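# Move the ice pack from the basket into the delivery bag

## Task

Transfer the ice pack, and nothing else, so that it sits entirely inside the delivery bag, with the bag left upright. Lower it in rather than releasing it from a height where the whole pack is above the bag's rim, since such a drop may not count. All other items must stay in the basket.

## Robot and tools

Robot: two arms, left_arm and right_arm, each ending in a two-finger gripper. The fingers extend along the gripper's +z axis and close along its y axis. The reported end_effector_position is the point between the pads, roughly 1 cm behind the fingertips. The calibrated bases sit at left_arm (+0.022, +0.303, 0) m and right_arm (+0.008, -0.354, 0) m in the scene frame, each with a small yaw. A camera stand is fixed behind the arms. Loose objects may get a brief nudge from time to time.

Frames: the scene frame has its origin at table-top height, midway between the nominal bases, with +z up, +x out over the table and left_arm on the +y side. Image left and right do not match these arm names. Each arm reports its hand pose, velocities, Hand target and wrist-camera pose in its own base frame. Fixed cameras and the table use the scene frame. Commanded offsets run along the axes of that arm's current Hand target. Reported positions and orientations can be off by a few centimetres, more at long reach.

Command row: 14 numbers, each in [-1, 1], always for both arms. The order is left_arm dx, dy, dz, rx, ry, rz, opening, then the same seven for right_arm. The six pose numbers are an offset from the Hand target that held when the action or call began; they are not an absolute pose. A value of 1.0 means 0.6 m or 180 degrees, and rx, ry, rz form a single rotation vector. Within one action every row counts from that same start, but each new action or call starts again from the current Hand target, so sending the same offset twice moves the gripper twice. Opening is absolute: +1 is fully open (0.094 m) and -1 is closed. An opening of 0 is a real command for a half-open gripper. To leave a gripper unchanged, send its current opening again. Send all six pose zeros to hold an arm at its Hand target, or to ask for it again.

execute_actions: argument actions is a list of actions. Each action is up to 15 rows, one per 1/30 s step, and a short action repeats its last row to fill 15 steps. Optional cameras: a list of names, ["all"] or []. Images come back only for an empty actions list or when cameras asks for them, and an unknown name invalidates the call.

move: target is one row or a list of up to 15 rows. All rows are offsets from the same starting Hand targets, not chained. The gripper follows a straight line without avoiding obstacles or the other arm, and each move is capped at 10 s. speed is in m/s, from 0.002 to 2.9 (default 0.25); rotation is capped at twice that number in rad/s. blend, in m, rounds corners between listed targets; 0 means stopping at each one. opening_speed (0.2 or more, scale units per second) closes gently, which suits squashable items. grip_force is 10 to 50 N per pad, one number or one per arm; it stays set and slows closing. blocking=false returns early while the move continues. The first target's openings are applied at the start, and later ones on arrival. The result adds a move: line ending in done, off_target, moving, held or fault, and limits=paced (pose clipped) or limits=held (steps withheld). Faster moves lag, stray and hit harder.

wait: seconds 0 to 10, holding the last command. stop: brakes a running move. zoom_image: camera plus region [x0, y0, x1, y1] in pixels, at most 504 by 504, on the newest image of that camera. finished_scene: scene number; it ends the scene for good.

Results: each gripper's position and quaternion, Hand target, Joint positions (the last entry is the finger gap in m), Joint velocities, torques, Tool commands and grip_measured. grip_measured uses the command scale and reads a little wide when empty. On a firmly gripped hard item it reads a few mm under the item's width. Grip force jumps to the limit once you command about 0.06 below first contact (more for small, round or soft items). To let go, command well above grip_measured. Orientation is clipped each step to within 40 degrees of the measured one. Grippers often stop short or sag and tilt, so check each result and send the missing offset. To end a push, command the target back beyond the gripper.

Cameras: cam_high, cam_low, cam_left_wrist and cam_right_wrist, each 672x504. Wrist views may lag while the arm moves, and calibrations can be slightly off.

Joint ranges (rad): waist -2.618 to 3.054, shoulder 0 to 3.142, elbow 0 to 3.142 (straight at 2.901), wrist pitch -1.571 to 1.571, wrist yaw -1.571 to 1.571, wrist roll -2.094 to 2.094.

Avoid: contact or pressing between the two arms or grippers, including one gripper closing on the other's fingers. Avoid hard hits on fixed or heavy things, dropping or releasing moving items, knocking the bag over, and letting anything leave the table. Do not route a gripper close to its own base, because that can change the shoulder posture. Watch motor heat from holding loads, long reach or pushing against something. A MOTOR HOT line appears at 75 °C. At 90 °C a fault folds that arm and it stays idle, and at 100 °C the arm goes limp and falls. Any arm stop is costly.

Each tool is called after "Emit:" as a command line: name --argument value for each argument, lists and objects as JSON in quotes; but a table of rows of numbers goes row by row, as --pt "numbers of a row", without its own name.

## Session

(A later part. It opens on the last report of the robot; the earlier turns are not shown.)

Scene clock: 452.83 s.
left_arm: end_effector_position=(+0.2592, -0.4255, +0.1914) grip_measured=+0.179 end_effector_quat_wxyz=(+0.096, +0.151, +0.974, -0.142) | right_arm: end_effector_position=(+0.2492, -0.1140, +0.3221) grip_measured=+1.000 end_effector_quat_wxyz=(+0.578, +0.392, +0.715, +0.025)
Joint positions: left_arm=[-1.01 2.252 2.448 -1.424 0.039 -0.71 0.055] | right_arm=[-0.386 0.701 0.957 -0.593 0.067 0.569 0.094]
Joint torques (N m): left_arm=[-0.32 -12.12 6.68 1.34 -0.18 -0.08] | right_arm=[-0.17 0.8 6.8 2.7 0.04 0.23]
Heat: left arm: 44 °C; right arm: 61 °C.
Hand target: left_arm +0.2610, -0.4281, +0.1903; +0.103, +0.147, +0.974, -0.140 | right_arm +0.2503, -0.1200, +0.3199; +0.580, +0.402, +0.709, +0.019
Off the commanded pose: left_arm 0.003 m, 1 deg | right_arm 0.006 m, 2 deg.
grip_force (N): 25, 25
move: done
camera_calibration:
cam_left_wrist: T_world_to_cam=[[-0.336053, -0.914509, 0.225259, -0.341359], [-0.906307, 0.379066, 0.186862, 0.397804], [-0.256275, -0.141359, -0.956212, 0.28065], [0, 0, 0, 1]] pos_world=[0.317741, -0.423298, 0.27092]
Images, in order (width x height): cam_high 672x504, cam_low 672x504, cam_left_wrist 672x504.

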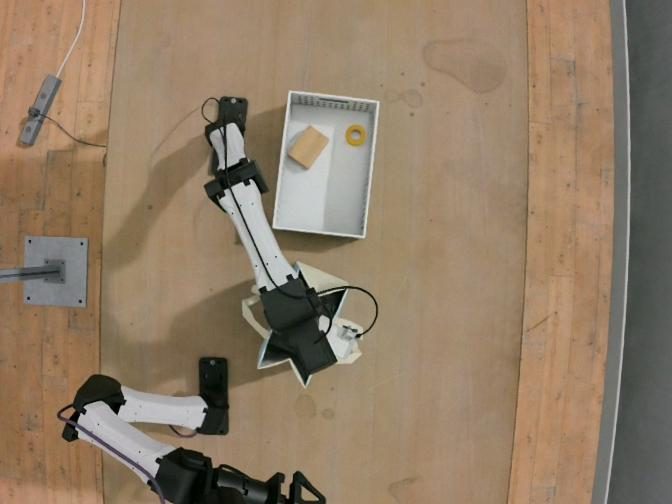

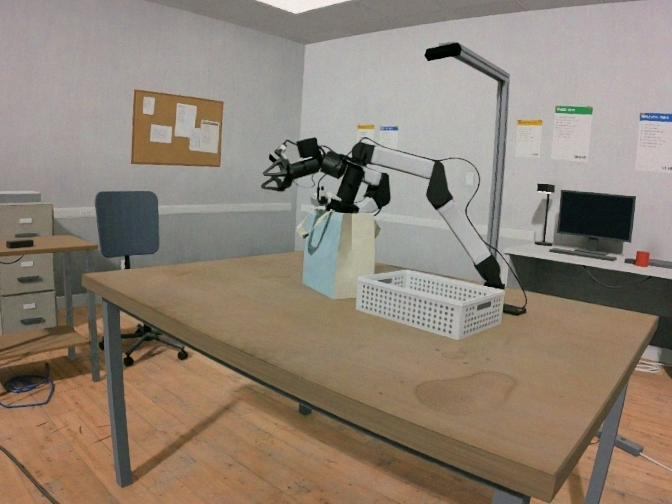

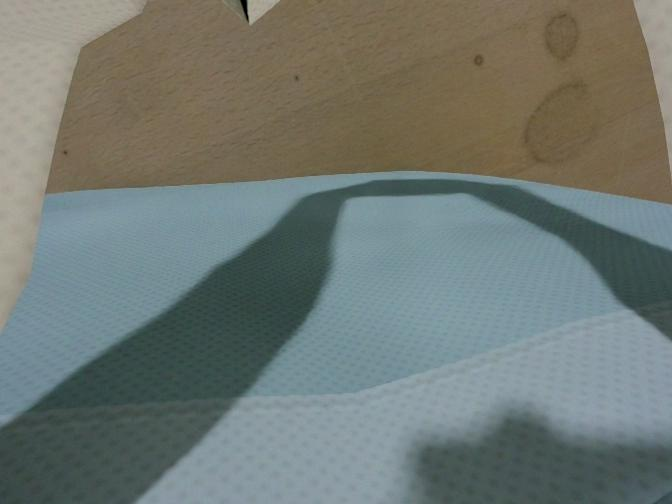

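Emit:
move --target '[0.004,0.0143,0.0575,0,0,0,0.12,0,0,0,0,0,0,1]' --speed 0.08 --cameras '["cam_left_wrist","cam_high","cam_low"]'

Scene clock: 466.40 s.
left_arm: end_effector_position=(+0.2630, -0.4304, +0.1341) grip_measured=+0.179 end_effector_quat_wxyz=(+0.082, +0.151, +0.978, -0.122) | right_arm: end_effector_position=(+0.2492, -0.1140, +0.3221) grip_measured=+1.000 end_effector_quat_wxyz=(+0.578, +0.392, +0.715, +0.025)
Joint positions: left_arm=[-1.01 2.252 2.223 -1.249 0.036 -0.71 0.055] | right_arm=[-0.386 0.701 0.957 -0.593 0.067 0.569 0.094]
Joint torques (N m): left_arm=[0.61 -17.62 6.2 1.33 -0.17 0.01] | right_arm=[-0.18 0.8 6.82 2.7 0.05 0.23]
Heat: left arm: 46 °C; right arm: 62 °C.
Hand target: left_arm +0.2670, -0.4301, +0.1552; +0.103, +0.147, +0.974, -0.140 | right_arm +0.2503, -0.1200, +0.3199; +0.580, +0.402, +0.709, +0.019
Off the commanded pose: left_arm 0.022 m, 3 deg | right_arm 0.006 m, 2 deg.
grip_force (N): 25, 25
move: off_target (left_arm)
camera_calibration:
cam_left_wrist: T_world_to_cam=[[-0.330065, -0.924096, 0.192624, -0.332937], [-0.901989, 0.368924, 0.224302, 0.403391], [-0.27834, -0.09971, -0.955293, 0.249774], [0, 0, 0, 1]] pos_world=[0.323485, -0.431582, 0.212258]
Images, in order (width x height): cam_high 672x504, cam_low 672x504, cam_left_wrist 672x504.

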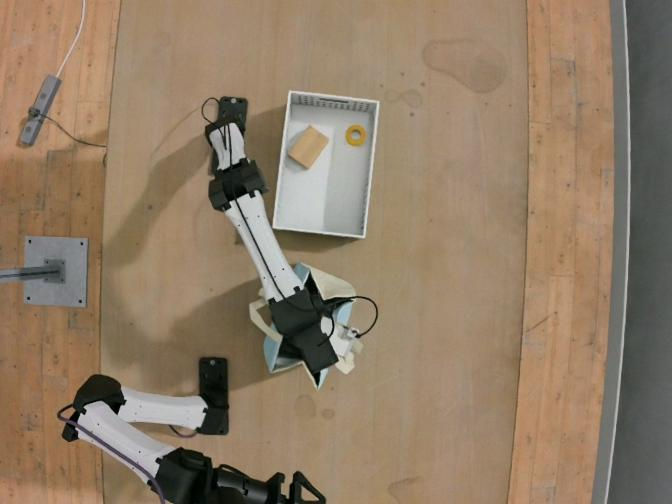

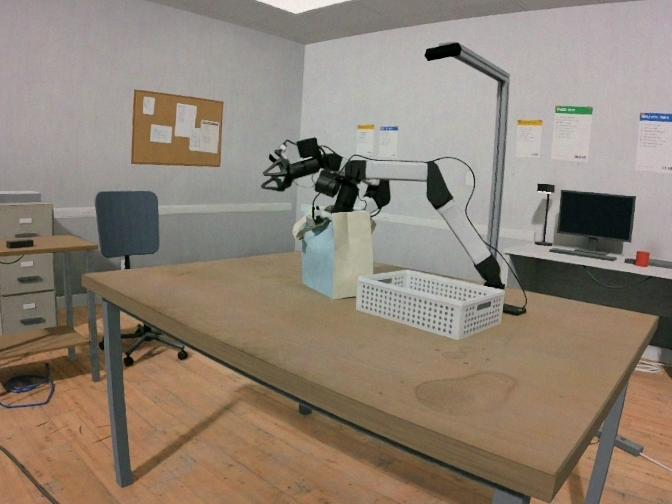

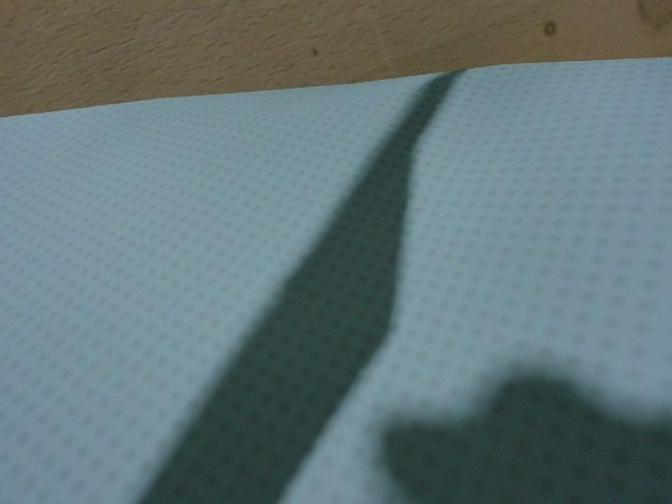

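Emit:
move --target '[0,0,-0.03,0,0,0,0.75,0,0,0,0,0,0,1]' --speed 0.08 --grip_force 50 --opening_speed 0.8 --cameras '["cam_left_wrist","cam_high","cam_low"]'

Scene clock: 471.87 s.
left_arm: end_effector_position=(+0.2620, -0.4288, +0.1498) grip_measured=+0.748 end_effector_quat_wxyz=(+0.088, +0.151, +0.976, -0.129) | right_arm: end_effector_position=(+0.2492, -0.1140, +0.3221) grip_measured=+1.000 end_effector_quat_wxyz=(+0.578, +0.392, +0.715, +0.025)
Joint positions: left_arm=[-1.01 2.234 2.251 -1.277 0.036 -0.71 0.082] | right_arm=[-0.386 0.701 0.957 -0.593 0.067 0.569 0.094]
Joint torques (N m): left_arm=[0.7 -16.59 8.75 0.96 -0.16 0.02] | right_arm=[-0.18 0.8 6.82 2.7 0.04 0.23]
Heat: left arm: 50 °C; right arm: 62 °C.
Hand target: left_arm +0.2641, -0.4246, +0.1721; +0.103, +0.147, +0.974, -0.140 | right_arm +0.2503, -0.1200, +0.3199; +0.580, +0.402, +0.709, +0.019
Off the commanded pose: left_arm 0.023 m, 2 deg | right_arm 0.006 m, 2 deg.
move: off_target (left_arm)
camera_calibration:
cam_left_wrist: T_world_to_cam=[[-0.332078, -0.920892, 0.204164, -0.334583], [-0.904167, 0.372433, 0.209225, 0.402665], [-0.268711, -0.11512, -0.956317, 0.255651], [0, 0, 0, 1]] pos_world=[0.321665, -0.42865, 0.228546]
Images, in order (width x height): cam_high 672x504, cam_low 672x504, cam_left_wrist 672x504.

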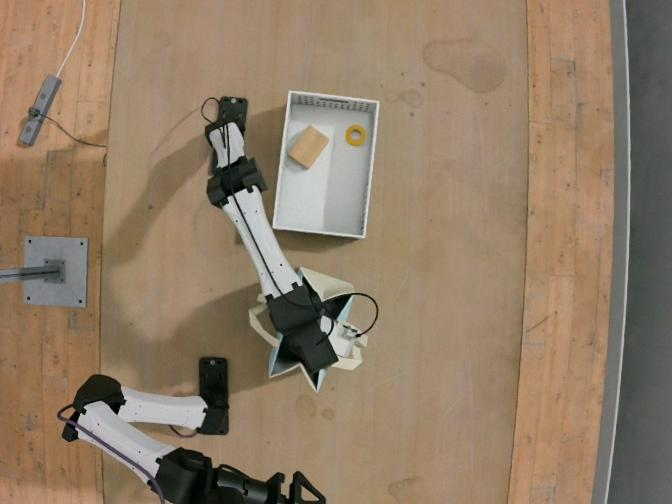

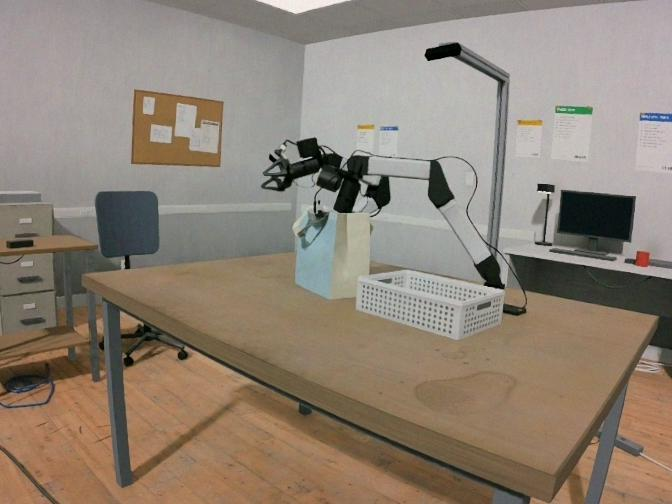

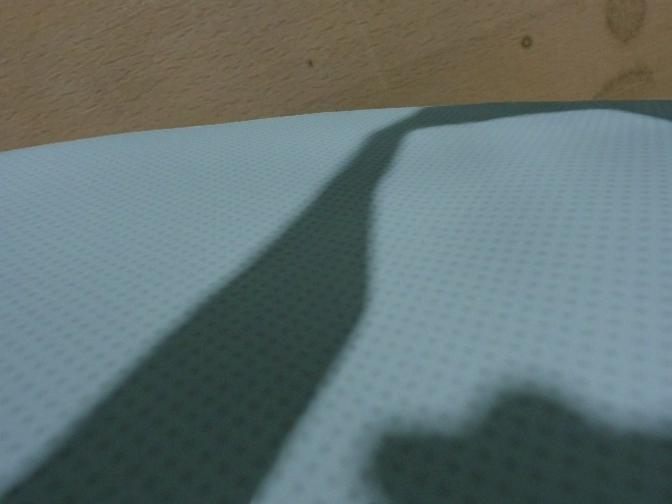

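Emit:
move --pt "-0.0242 -0.0243 -0.0941 0 0 0 0.75 0 0 0 0 0 0 1" --pt "-0.0705 -0.0708 -0.2743 0.0786 -0.0787 0 0.75 0 0 0 0 0 0 1" --speed 0.15 --blend '[0.03,0]' --cameras '["cam_left_wrist","cam_high","cam_low"]'

Scene clock: 479.17 s.
left_arm: end_effector_position=(+0.2651, -0.4255, +0.3252) grip_measured=+0.748 end_effector_quat_wxyz=(+0.208, +0.143, +0.930, -0.269) | right_arm: end_effector_position=(+0.2492, -0.1140, +0.3221) grip_measured=+1.000 end_effector_quat_wxyz=(+0.578, +0.392, +0.715, +0.025)
Joint positions: left_arm=[-0.999 2.223 2.853 -1.508 0.041 -0.71 0.082] | right_arm=[-0.386 0.701 0.957 -0.593 0.067 0.569 0.094]
Joint torques (N m): left_arm=[0.75 -14.09 6.75 2.12 0.11 -0.06] | right_arm=[-0.17 0.8 6.82 2.7 0.04 0.23]
Heat: left arm: 52 °C; right arm: 62 °C.
Hand target: left_arm +0.2641, -0.4245, +0.3473; +0.204, +0.140, +0.929, -0.276 | right_arm +0.2503, -0.1200, +0.3199; +0.580, +0.402, +0.709, +0.019
Off the commanded pose: left_arm 0.022 m, 1 deg | right_arm 0.006 m, 2 deg.
elbow stopped short (left arm): the move would have taken joint 3 (elbow) straighter than the controller allows.
move: off_target (left_arm)
camera_calibration:
cam_left_wrist: T_world_to_cam=[[-0.388199, -0.821673, 0.417319, -0.378605], [-0.918258, 0.383258, -0.0995735, 0.476325], [-0.0781242, -0.421861, -0.903288, 0.226325], [0, 0, 0, 1]] pos_world=[0.308096, -0.398167, 0.409865]
Images, in order (width x height): cam_high 672x504, cam_low 672x504, cam_left_wrist 672x504.

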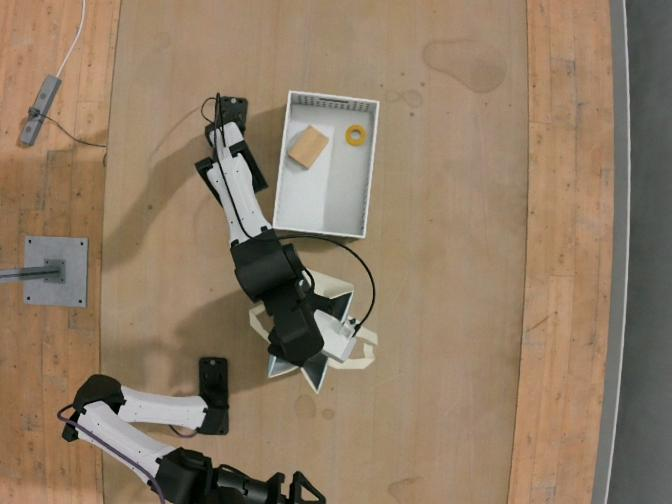

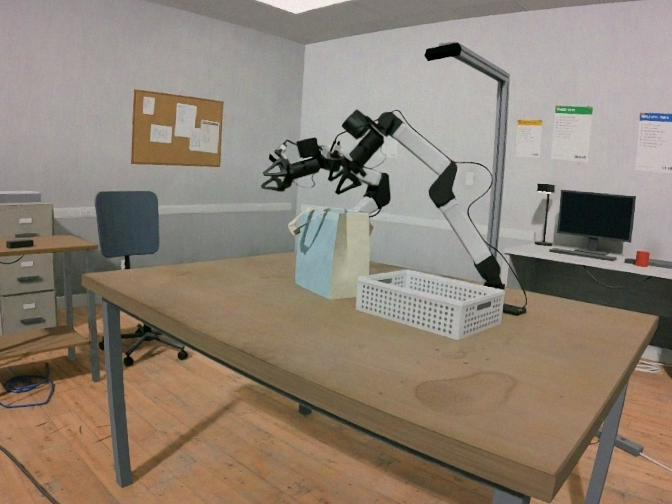

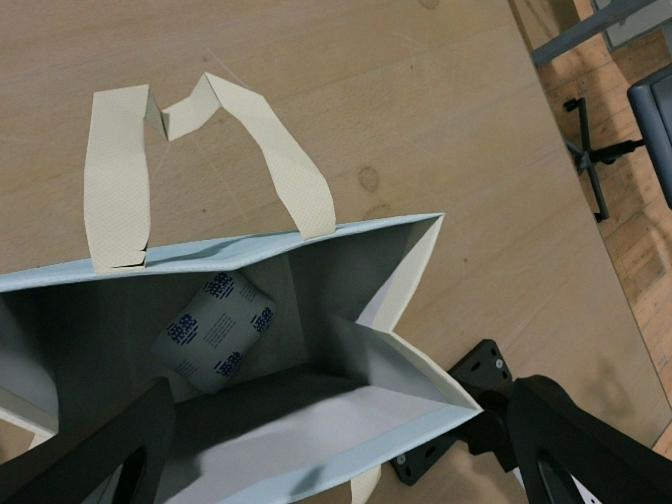

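Emit:
finished_scene --scene 1

The scene is finished: the task was done.


## Next scene

The same job, from a new start.

Emit:
execute_actions --actions '[]'

Emit:
zoom_image --camera "cam_high" --region '[180, 60, 480, 420]'

Scene clock: 0.00 s.
left_arm: end_effector_position=(+0.3814, +0.1146, +0.2111) grip_measured=+1.000 end_effector_quat_wxyz=(+0.566, -0.065, +0.822, +0.022) | right_arm: end_effector_position=(+0.4022, +0.0396, +0.2126) grip_measured=+1.000 end_effector_quat_wxyz=(+0.602, +0.001, +0.797, +0.047)
Joint positions: left_arm=[0.409 1.207 0.731 0.094 0.272 0.069 0.094] | right_arm=[0.113 1.209 0.642 0.293 0.034 0.089 0.094]
Joint velocities: within noise
Joint torques (N m): no reading
Heat: left arm: 37 °C; right arm: 43 °C.
Hand target: left_arm +0.3829, +0.1152, +0.2196; +0.574, -0.062, +0.816, +0.025 | right_arm +0.4043, +0.0398, +0.2250; +0.615, +0.001, +0.787, +0.049
Tool commands: left_gripper/opening=+1.0 right_gripper/opening=+1.0
camera_calibration:
cam_left_wrist: T_world_to_cam=[[0.141093, -0.989925, 0.0119232, 0.0609581], [-0.712043, -0.109839, -0.693491, 0.46795], [0.687813, 0.0893567, -0.720367, -0.0291415], [0, 0, 0, 1]] pos_world=[0.344644, 0.114347, 0.3028]
cam_right_wrist: T_world_to_cam=[[0.0652978, -0.994923, -0.0765741, 0.0304245], [-0.636349, 0.0175911, -0.7712, 0.459929], [0.768632, 0.0990856, -0.63197, -0.0899755], [0, 0, 0, 1]] pos_world=[0.359847, 0.0310947, 0.300165]

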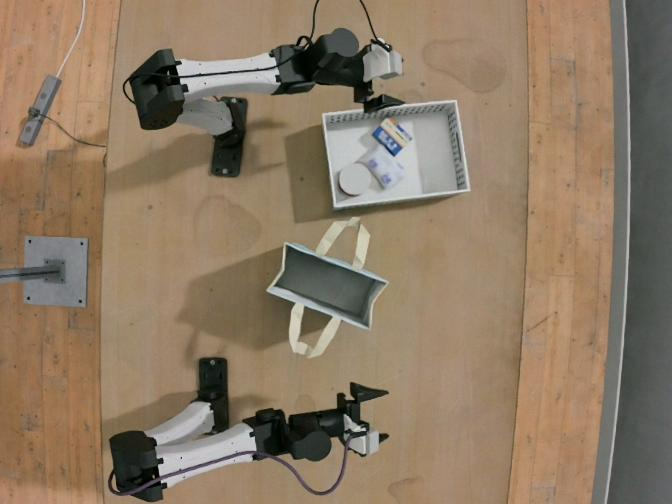

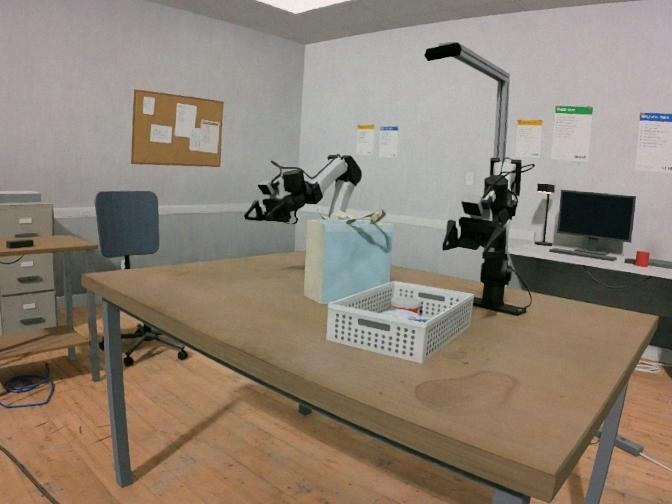

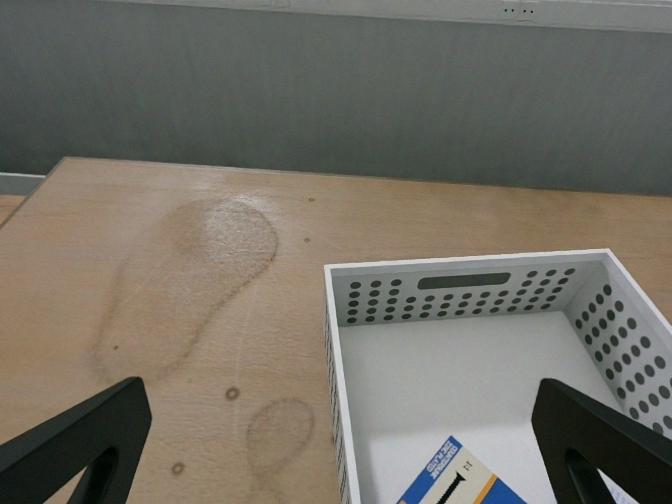

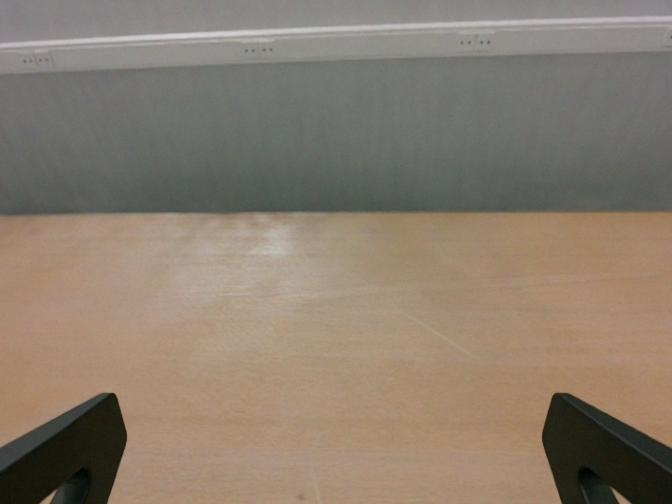

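Scaled by 1.400 from the camera's 672x504 image, which has a finer 960x720 frame.

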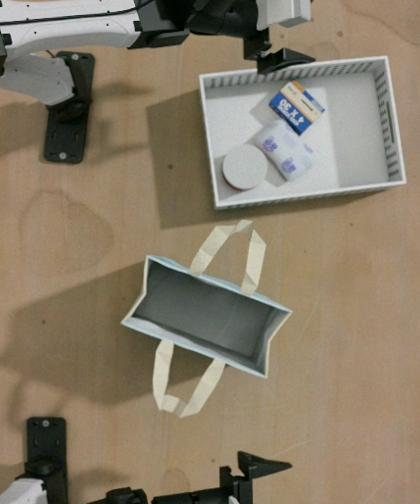

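Emit:
move --target '[0.1135,-0.2302,-0.0503,0.1508,0.3706,0.2317,1,0,0,0,0,0,0,1]' --speed 0.5 --cameras '["cam_left_wrist","cam_low"]'

Emit:
zoom_image --camera "cam_left_wrist" --region '[130, 60, 550, 480]'

Scene clock: 23.00 s.
left_arm: end_effector_position=(+0.3496, -0.0320, +0.1674) grip_measured=+1.000 end_effector_quat_wxyz=(+0.005, +0.330, +0.944, -0.006) | right_arm: end_effector_position=(+0.4022, +0.0396, +0.2126) grip_measured=+1.000 end_effector_quat_wxyz=(+0.602, +0.001, +0.797, +0.047)
Joint positions: left_arm=[-0.085 1.889 1.853 -1.529 0.013 0.588 0.094] | right_arm=[0.113 1.209 0.642 0.293 0.034 0.089 0.094]
Joint torques (N m): left_arm=[0.08 -8.44 8.46 0.23 -0.19 0.16] | right_arm=[0.49 -3.66 10.45 2.58 -0.14 0.16]
Heat: left arm: 39 °C; right arm: 49 °C.
Hand target: left_arm +0.3500, -0.0300, +0.1698; +0.000, +0.336, +0.942, +0.000 | right_arm +0.4043, +0.0398, +0.2250; +0.615, +0.001, +0.787, +0.049
Off the commanded pose: left_arm 0.003 m, 1 deg | right_arm 0.013 m, 2 deg.
move: off_target (right_arm)
camera_calibration:
cam_left_wrist: T_world_to_cam=[[-0.637876, -0.77007, -0.0103075, 0.203948], [-0.704651, 0.578181, 0.411308, 0.233422], [-0.310777, 0.269627, -0.911438, 0.361196], [0, 0, 0, 1]] pos_world=[0.406825, -0.0752939, 0.235301]
Images, in order (width x height): cam_low 672x504, cam_left_wrist 672x504.

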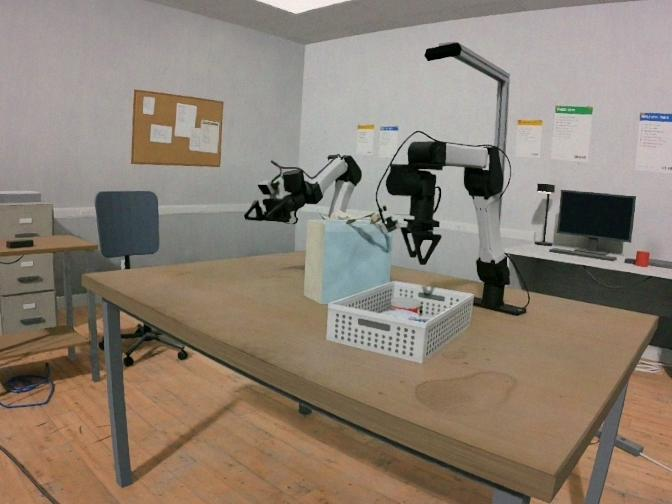

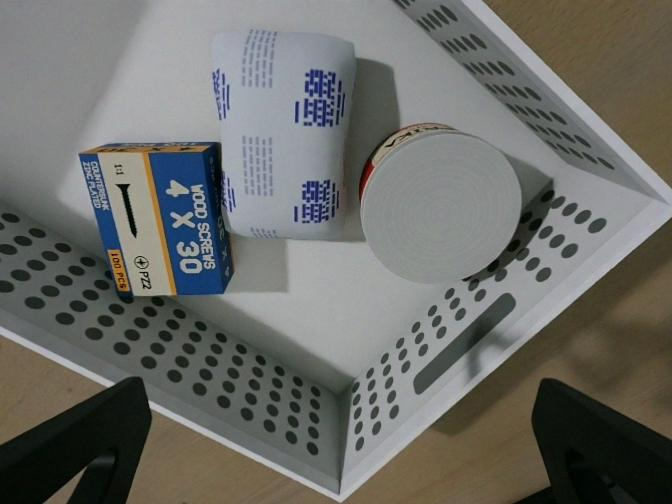

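Scaled by 1.200 from the camera's 672x504 image, which has a finer 960x720 frame.

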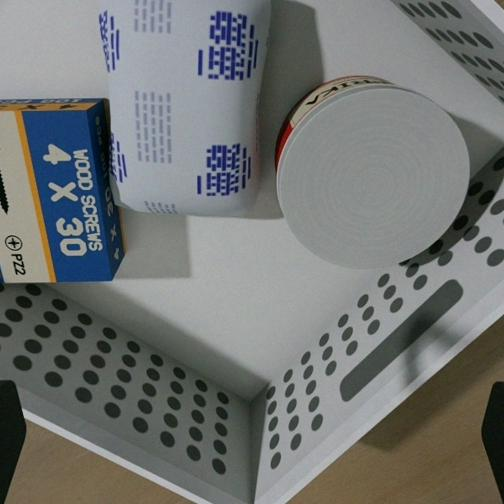

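Emit:
move --target '[-0.0963,0.0427,0.1663,0,-0.08,0.015,1,0,0,0,0,0,0,1]' --speed 0.3 --cameras '["cam_left_wrist"]'

Scene clock: 44.27 s.
left_arm: end_effector_position=(+0.4073, -0.0455, +0.0728) grip_measured=+1.000 end_effector_quat_wxyz=(+0.110, +0.351, +0.929, -0.037) | right_arm: end_effector_position=(+0.4022, +0.0396, +0.2126) grip_measured=+1.000 end_effector_quat_wxyz=(+0.602, +0.001, +0.797, +0.047)
Joint positions: left_arm=[-0.053 1.937 1.517 -0.961 0.137 0.657 0.094] | right_arm=[0.113 1.209 0.642 0.293 0.034 0.089 0.094]
Joint torques (N m): left_arm=[0.59 -9.59 6.2 1.18 0.28 0.16] | right_arm=[0.47 -3.66 10.47 2.58 -0.14 0.16]
Heat: left arm: 40 °C; right arm: 51 °C.
Hand target: left_arm +0.4110, -0.0468, +0.0701; +0.118, +0.356, +0.926, -0.042 | right_arm +0.4043, +0.0398, +0.2250; +0.615, +0.001, +0.787, +0.049
Off the commanded pose: left_arm 0.005 m, 1 deg | right_arm 0.013 m, 2 deg.
move: off_target (right_arm)
camera_calibration:
cam_left_wrist: T_world_to_cam=[[-0.671453, -0.740402, -0.0309292, 0.245981], [-0.729644, 0.653251, 0.202195, 0.349575], [-0.129501, 0.158332, -0.978857, 0.222551], [0, 0, 0, 1]] pos_world=[0.449051, -0.0814724, 0.154771]
Images, in order (width x height): cam_left_wrist 672x504.

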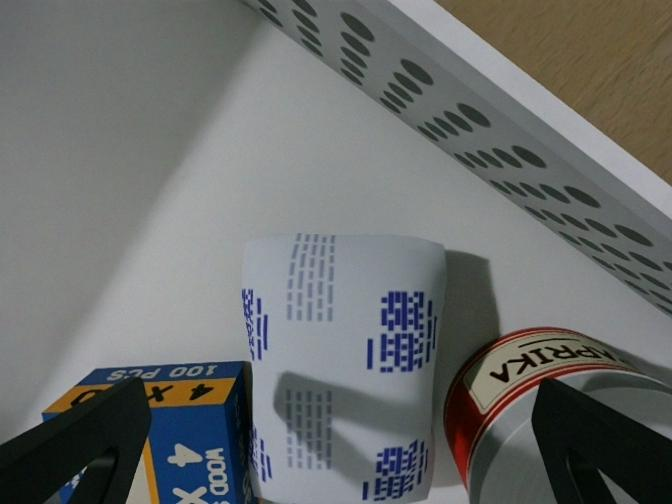

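Emit:
move --pt "0.001 0 0.0882 0 0 0 0.872 0 0 0 0 0 0 1" --pt "0.001 0 0.0882 0 0 0 0.12 0 0 0 0 0 0 1" --speed 0.12 --grip_force 30 --opening_speed 0.6 --cameras '["cam_left_wrist"]'

Scene clock: 63.23 s.
left_arm: end_effector_position=(+0.4172, -0.0513, +0.0215) grip_measured=+0.167 end_effector_quat_wxyz=(+0.111, +0.357, +0.927, -0.038) | right_arm: end_effector_position=(+0.4022, +0.0396, +0.2126) grip_measured=+1.000 end_effector_quat_wxyz=(+0.602, +0.001, +0.797, +0.047)
Joint positions: left_arm=[-0.065 2.026 1.432 -0.786 0.139 0.657 0.055] | right_arm=[0.113 1.209 0.642 0.293 0.034 0.089 0.094]
Joint torques (N m): left_arm=[-0.21 -9.91 6.22 1.16 0.2 -0.08] | right_arm=[0.47 -3.66 10.47 2.58 -0.14 0.17]
Heat: left arm: 42 °C; right arm: 52 °C.
Hand target: left_arm +0.4205, -0.0549, +0.0187; +0.118, +0.356, +0.926, -0.042 | right_arm +0.4043, +0.0398, +0.2250; +0.615, +0.001, +0.787, +0.049
Off the commanded pose: left_arm 0.006 m, 1 deg | right_arm 0.013 m, 2 deg.
grip_force (N): 30, 30
move: off_target (right_arm)
camera_calibration:
cam_left_wrist: T_world_to_cam=[[-0.680332, -0.732251, -0.0309306, 0.250766], [-0.722094, 0.662479, 0.199251, 0.368331], [-0.125411, 0.157892, -0.97946, 0.172857], [0, 0, 0, 1]] pos_world=[0.458252, -0.0876806, 0.103672]
Images, in order (width x height): cam_left_wrist 672x504.

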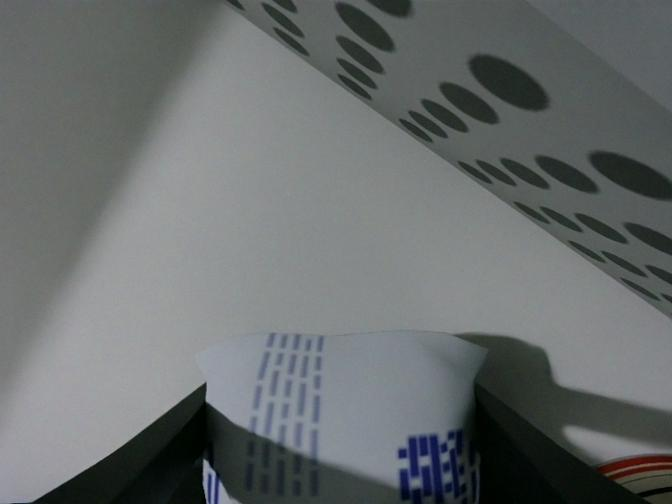

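Emit:
move --pt "-0.0592 -0.0023 -0.217 0 0 0 0.12 0 0 0 0 0 0 1" --pt "-0.1727 -0.1473 -0.4922 -0.0421 -0.1206 0.3464 0.12 0 0 0 0 0 0 1" --pt "-0.2795 -0.5257 -0.4758 -0.0421 -0.1206 0.3464 0.12 0 0 0 0 0 0 1" --speed 0.35 --blend '[0.03,0.05,0]' --cameras '["cam_left_wrist","cam_high","cam_low"]'

Scene clock: 98.93 s.
left_arm: end_effector_position=(+0.2713, -0.3532, +0.3287) grip_measured=+0.160 end_effector_quat_wxyz=(+0.299, +0.767, +0.568, +0.013) | right_arm: end_effector_position=(+0.4022, +0.0396, +0.2126) grip_measured=+1.000 end_effector_quat_wxyz=(+0.602, +0.001, +0.797, +0.047)
Joint positions: left_arm=[-0.923 1.972 2.503 -1.495 -0.019 0.95 0.055] | right_arm=[0.113 1.209 0.642 0.293 0.034 0.089 0.094]
Joint torques (N m): left_arm=[0.64 -8.77 8.05 1.8 -0.23 -0.14] | right_arm=[0.47 -3.64 10.48 2.58 -0.14 0.16]
Heat: left arm: 44 °C; right arm: 53 °C.
Hand target: left_arm +0.2764, -0.3521, +0.3348; +0.308, +0.759, +0.573, +0.020 | right_arm +0.4043, +0.0398, +0.2250; +0.615, +0.001, +0.787, +0.049
Off the commanded pose: left_arm 0.008 m, 2 deg | right_arm 0.013 m, 2 deg.
grip_force (N): 30, 30
move: off_target (right_arm)
camera_calibration:
cam_left_wrist: T_world_to_cam=[[-0.849507, 0.185843, -0.493761, 0.462302], [0.178587, 0.981948, 0.0623332, 0.315255], [0.496431, -0.0352266, -0.867361, 0.229358], [0, 0, 0, 1]] pos_world=[0.222568, -0.3874, 0.407552]
Images, in order (width x height): cam_high 672x504, cam_low 672x504, cam_left_wrist 672x504.

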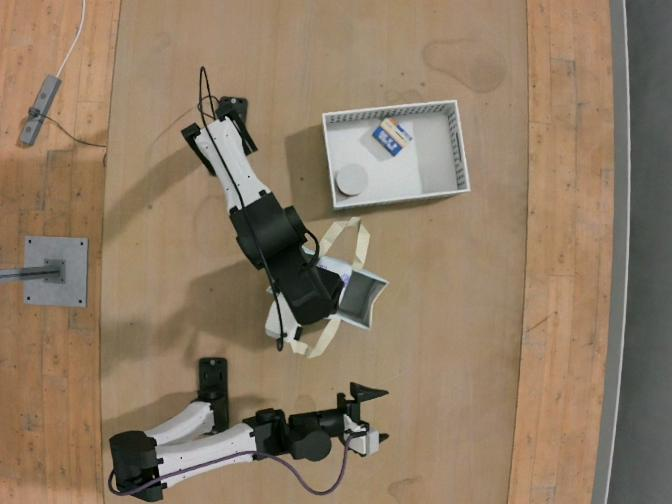

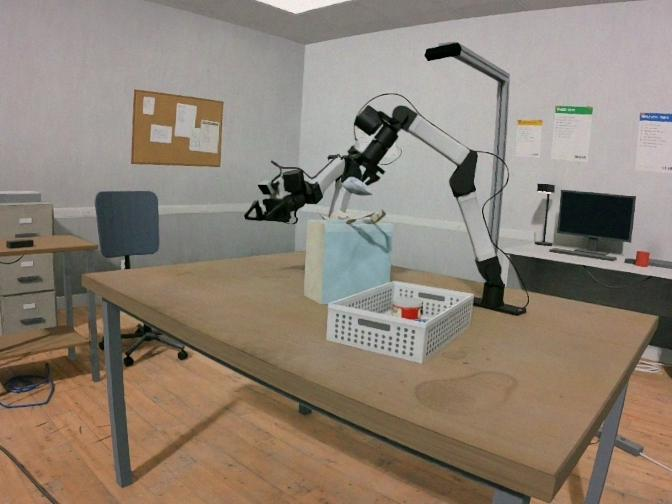

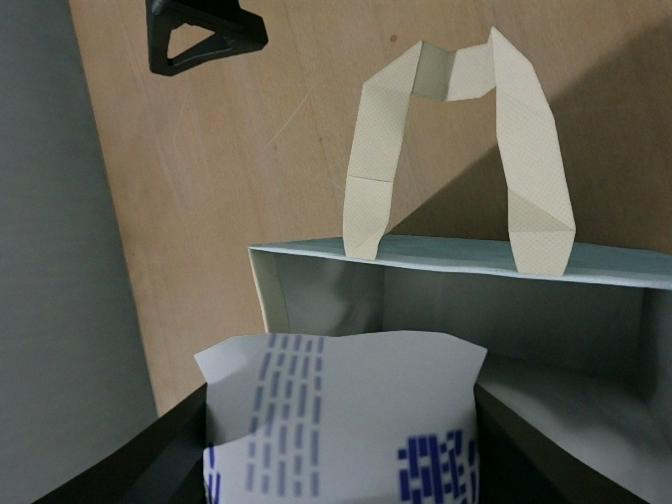

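Emit:
move --pt "0.0775 -0.1072 0.2022 0.102 0.0672 0 0.12 0 0 0 0 0 0 1" --pt "0.0775 -0.1072 0.2022 0.102 0.0672 0 0.7 0 0 0 0 0 0 1" --pt "0 0 0 0 0 0 0.7 0 0 0 0 0 0 1" --speed '[0.15,0.15,0.2]' --opening_speed 0.8 --cameras '["cam_left_wrist","cam_high","cam_low"]'

Scene clock: 126.23 s.
left_arm: end_effector_position=(+0.2800, -0.3571, +0.3233) grip_measured=+0.698 end_effector_quat_wxyz=(+0.299, +0.764, +0.571, +0.015) | right_arm: end_effector_position=(+0.4022, +0.0396, +0.2126) grip_measured=+1.000 end_effector_quat_wxyz=(+0.602, +0.001, +0.797, +0.047)
Joint positions: left_arm=[-0.914 1.994 2.509 -1.478 -0.021 0.95 0.08] | right_arm=[0.113 1.209 0.642 0.293 0.034 0.089 0.094]
Joint torques (N m): left_arm=[-0.32 -11.23 7.57 1.62 -0.18 -0.15] | right_arm=[0.46 -3.64 10.47 2.58 -0.14 0.17]
Heat: left arm: 44 °C; right arm: 54 °C.
Hand target: left_arm +0.2764, -0.3522, +0.3349; +0.308, +0.759, +0.573, +0.020 | right_arm +0.4043, +0.0398, +0.2250; +0.615, +0.001, +0.787, +0.049
Off the commanded pose: left_arm 0.013 m, 1 deg | right_arm 0.013 m, 2 deg.
grip_force (N): 30, 30
move: off_target (left_arm, right_arm)
camera_calibration:
cam_left_wrist: T_world_to_cam=[[-0.850667, 0.177522, -0.494824, 0.465416], [0.168197, 0.98369, 0.0637529, 0.320949], [0.498071, -0.0289956, -0.866651, 0.221789], [0, 0, 0, 1]] pos_world=[0.231465, -0.391905, 0.402052]
Images, in order (width x height): cam_high 672x504, cam_low 672x504, cam_left_wrist 672x504.

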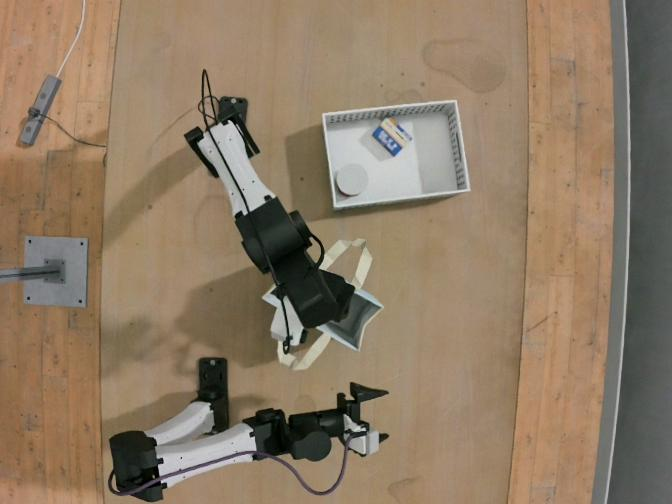

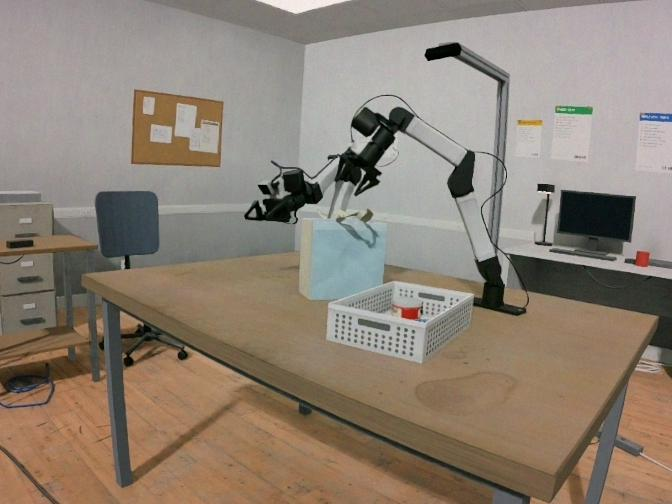

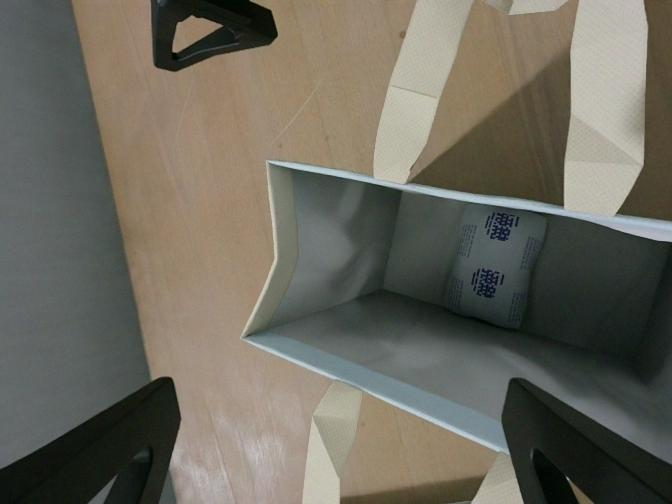

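Emit:
finished_scene --scene 2

The scene is finished: the task was done.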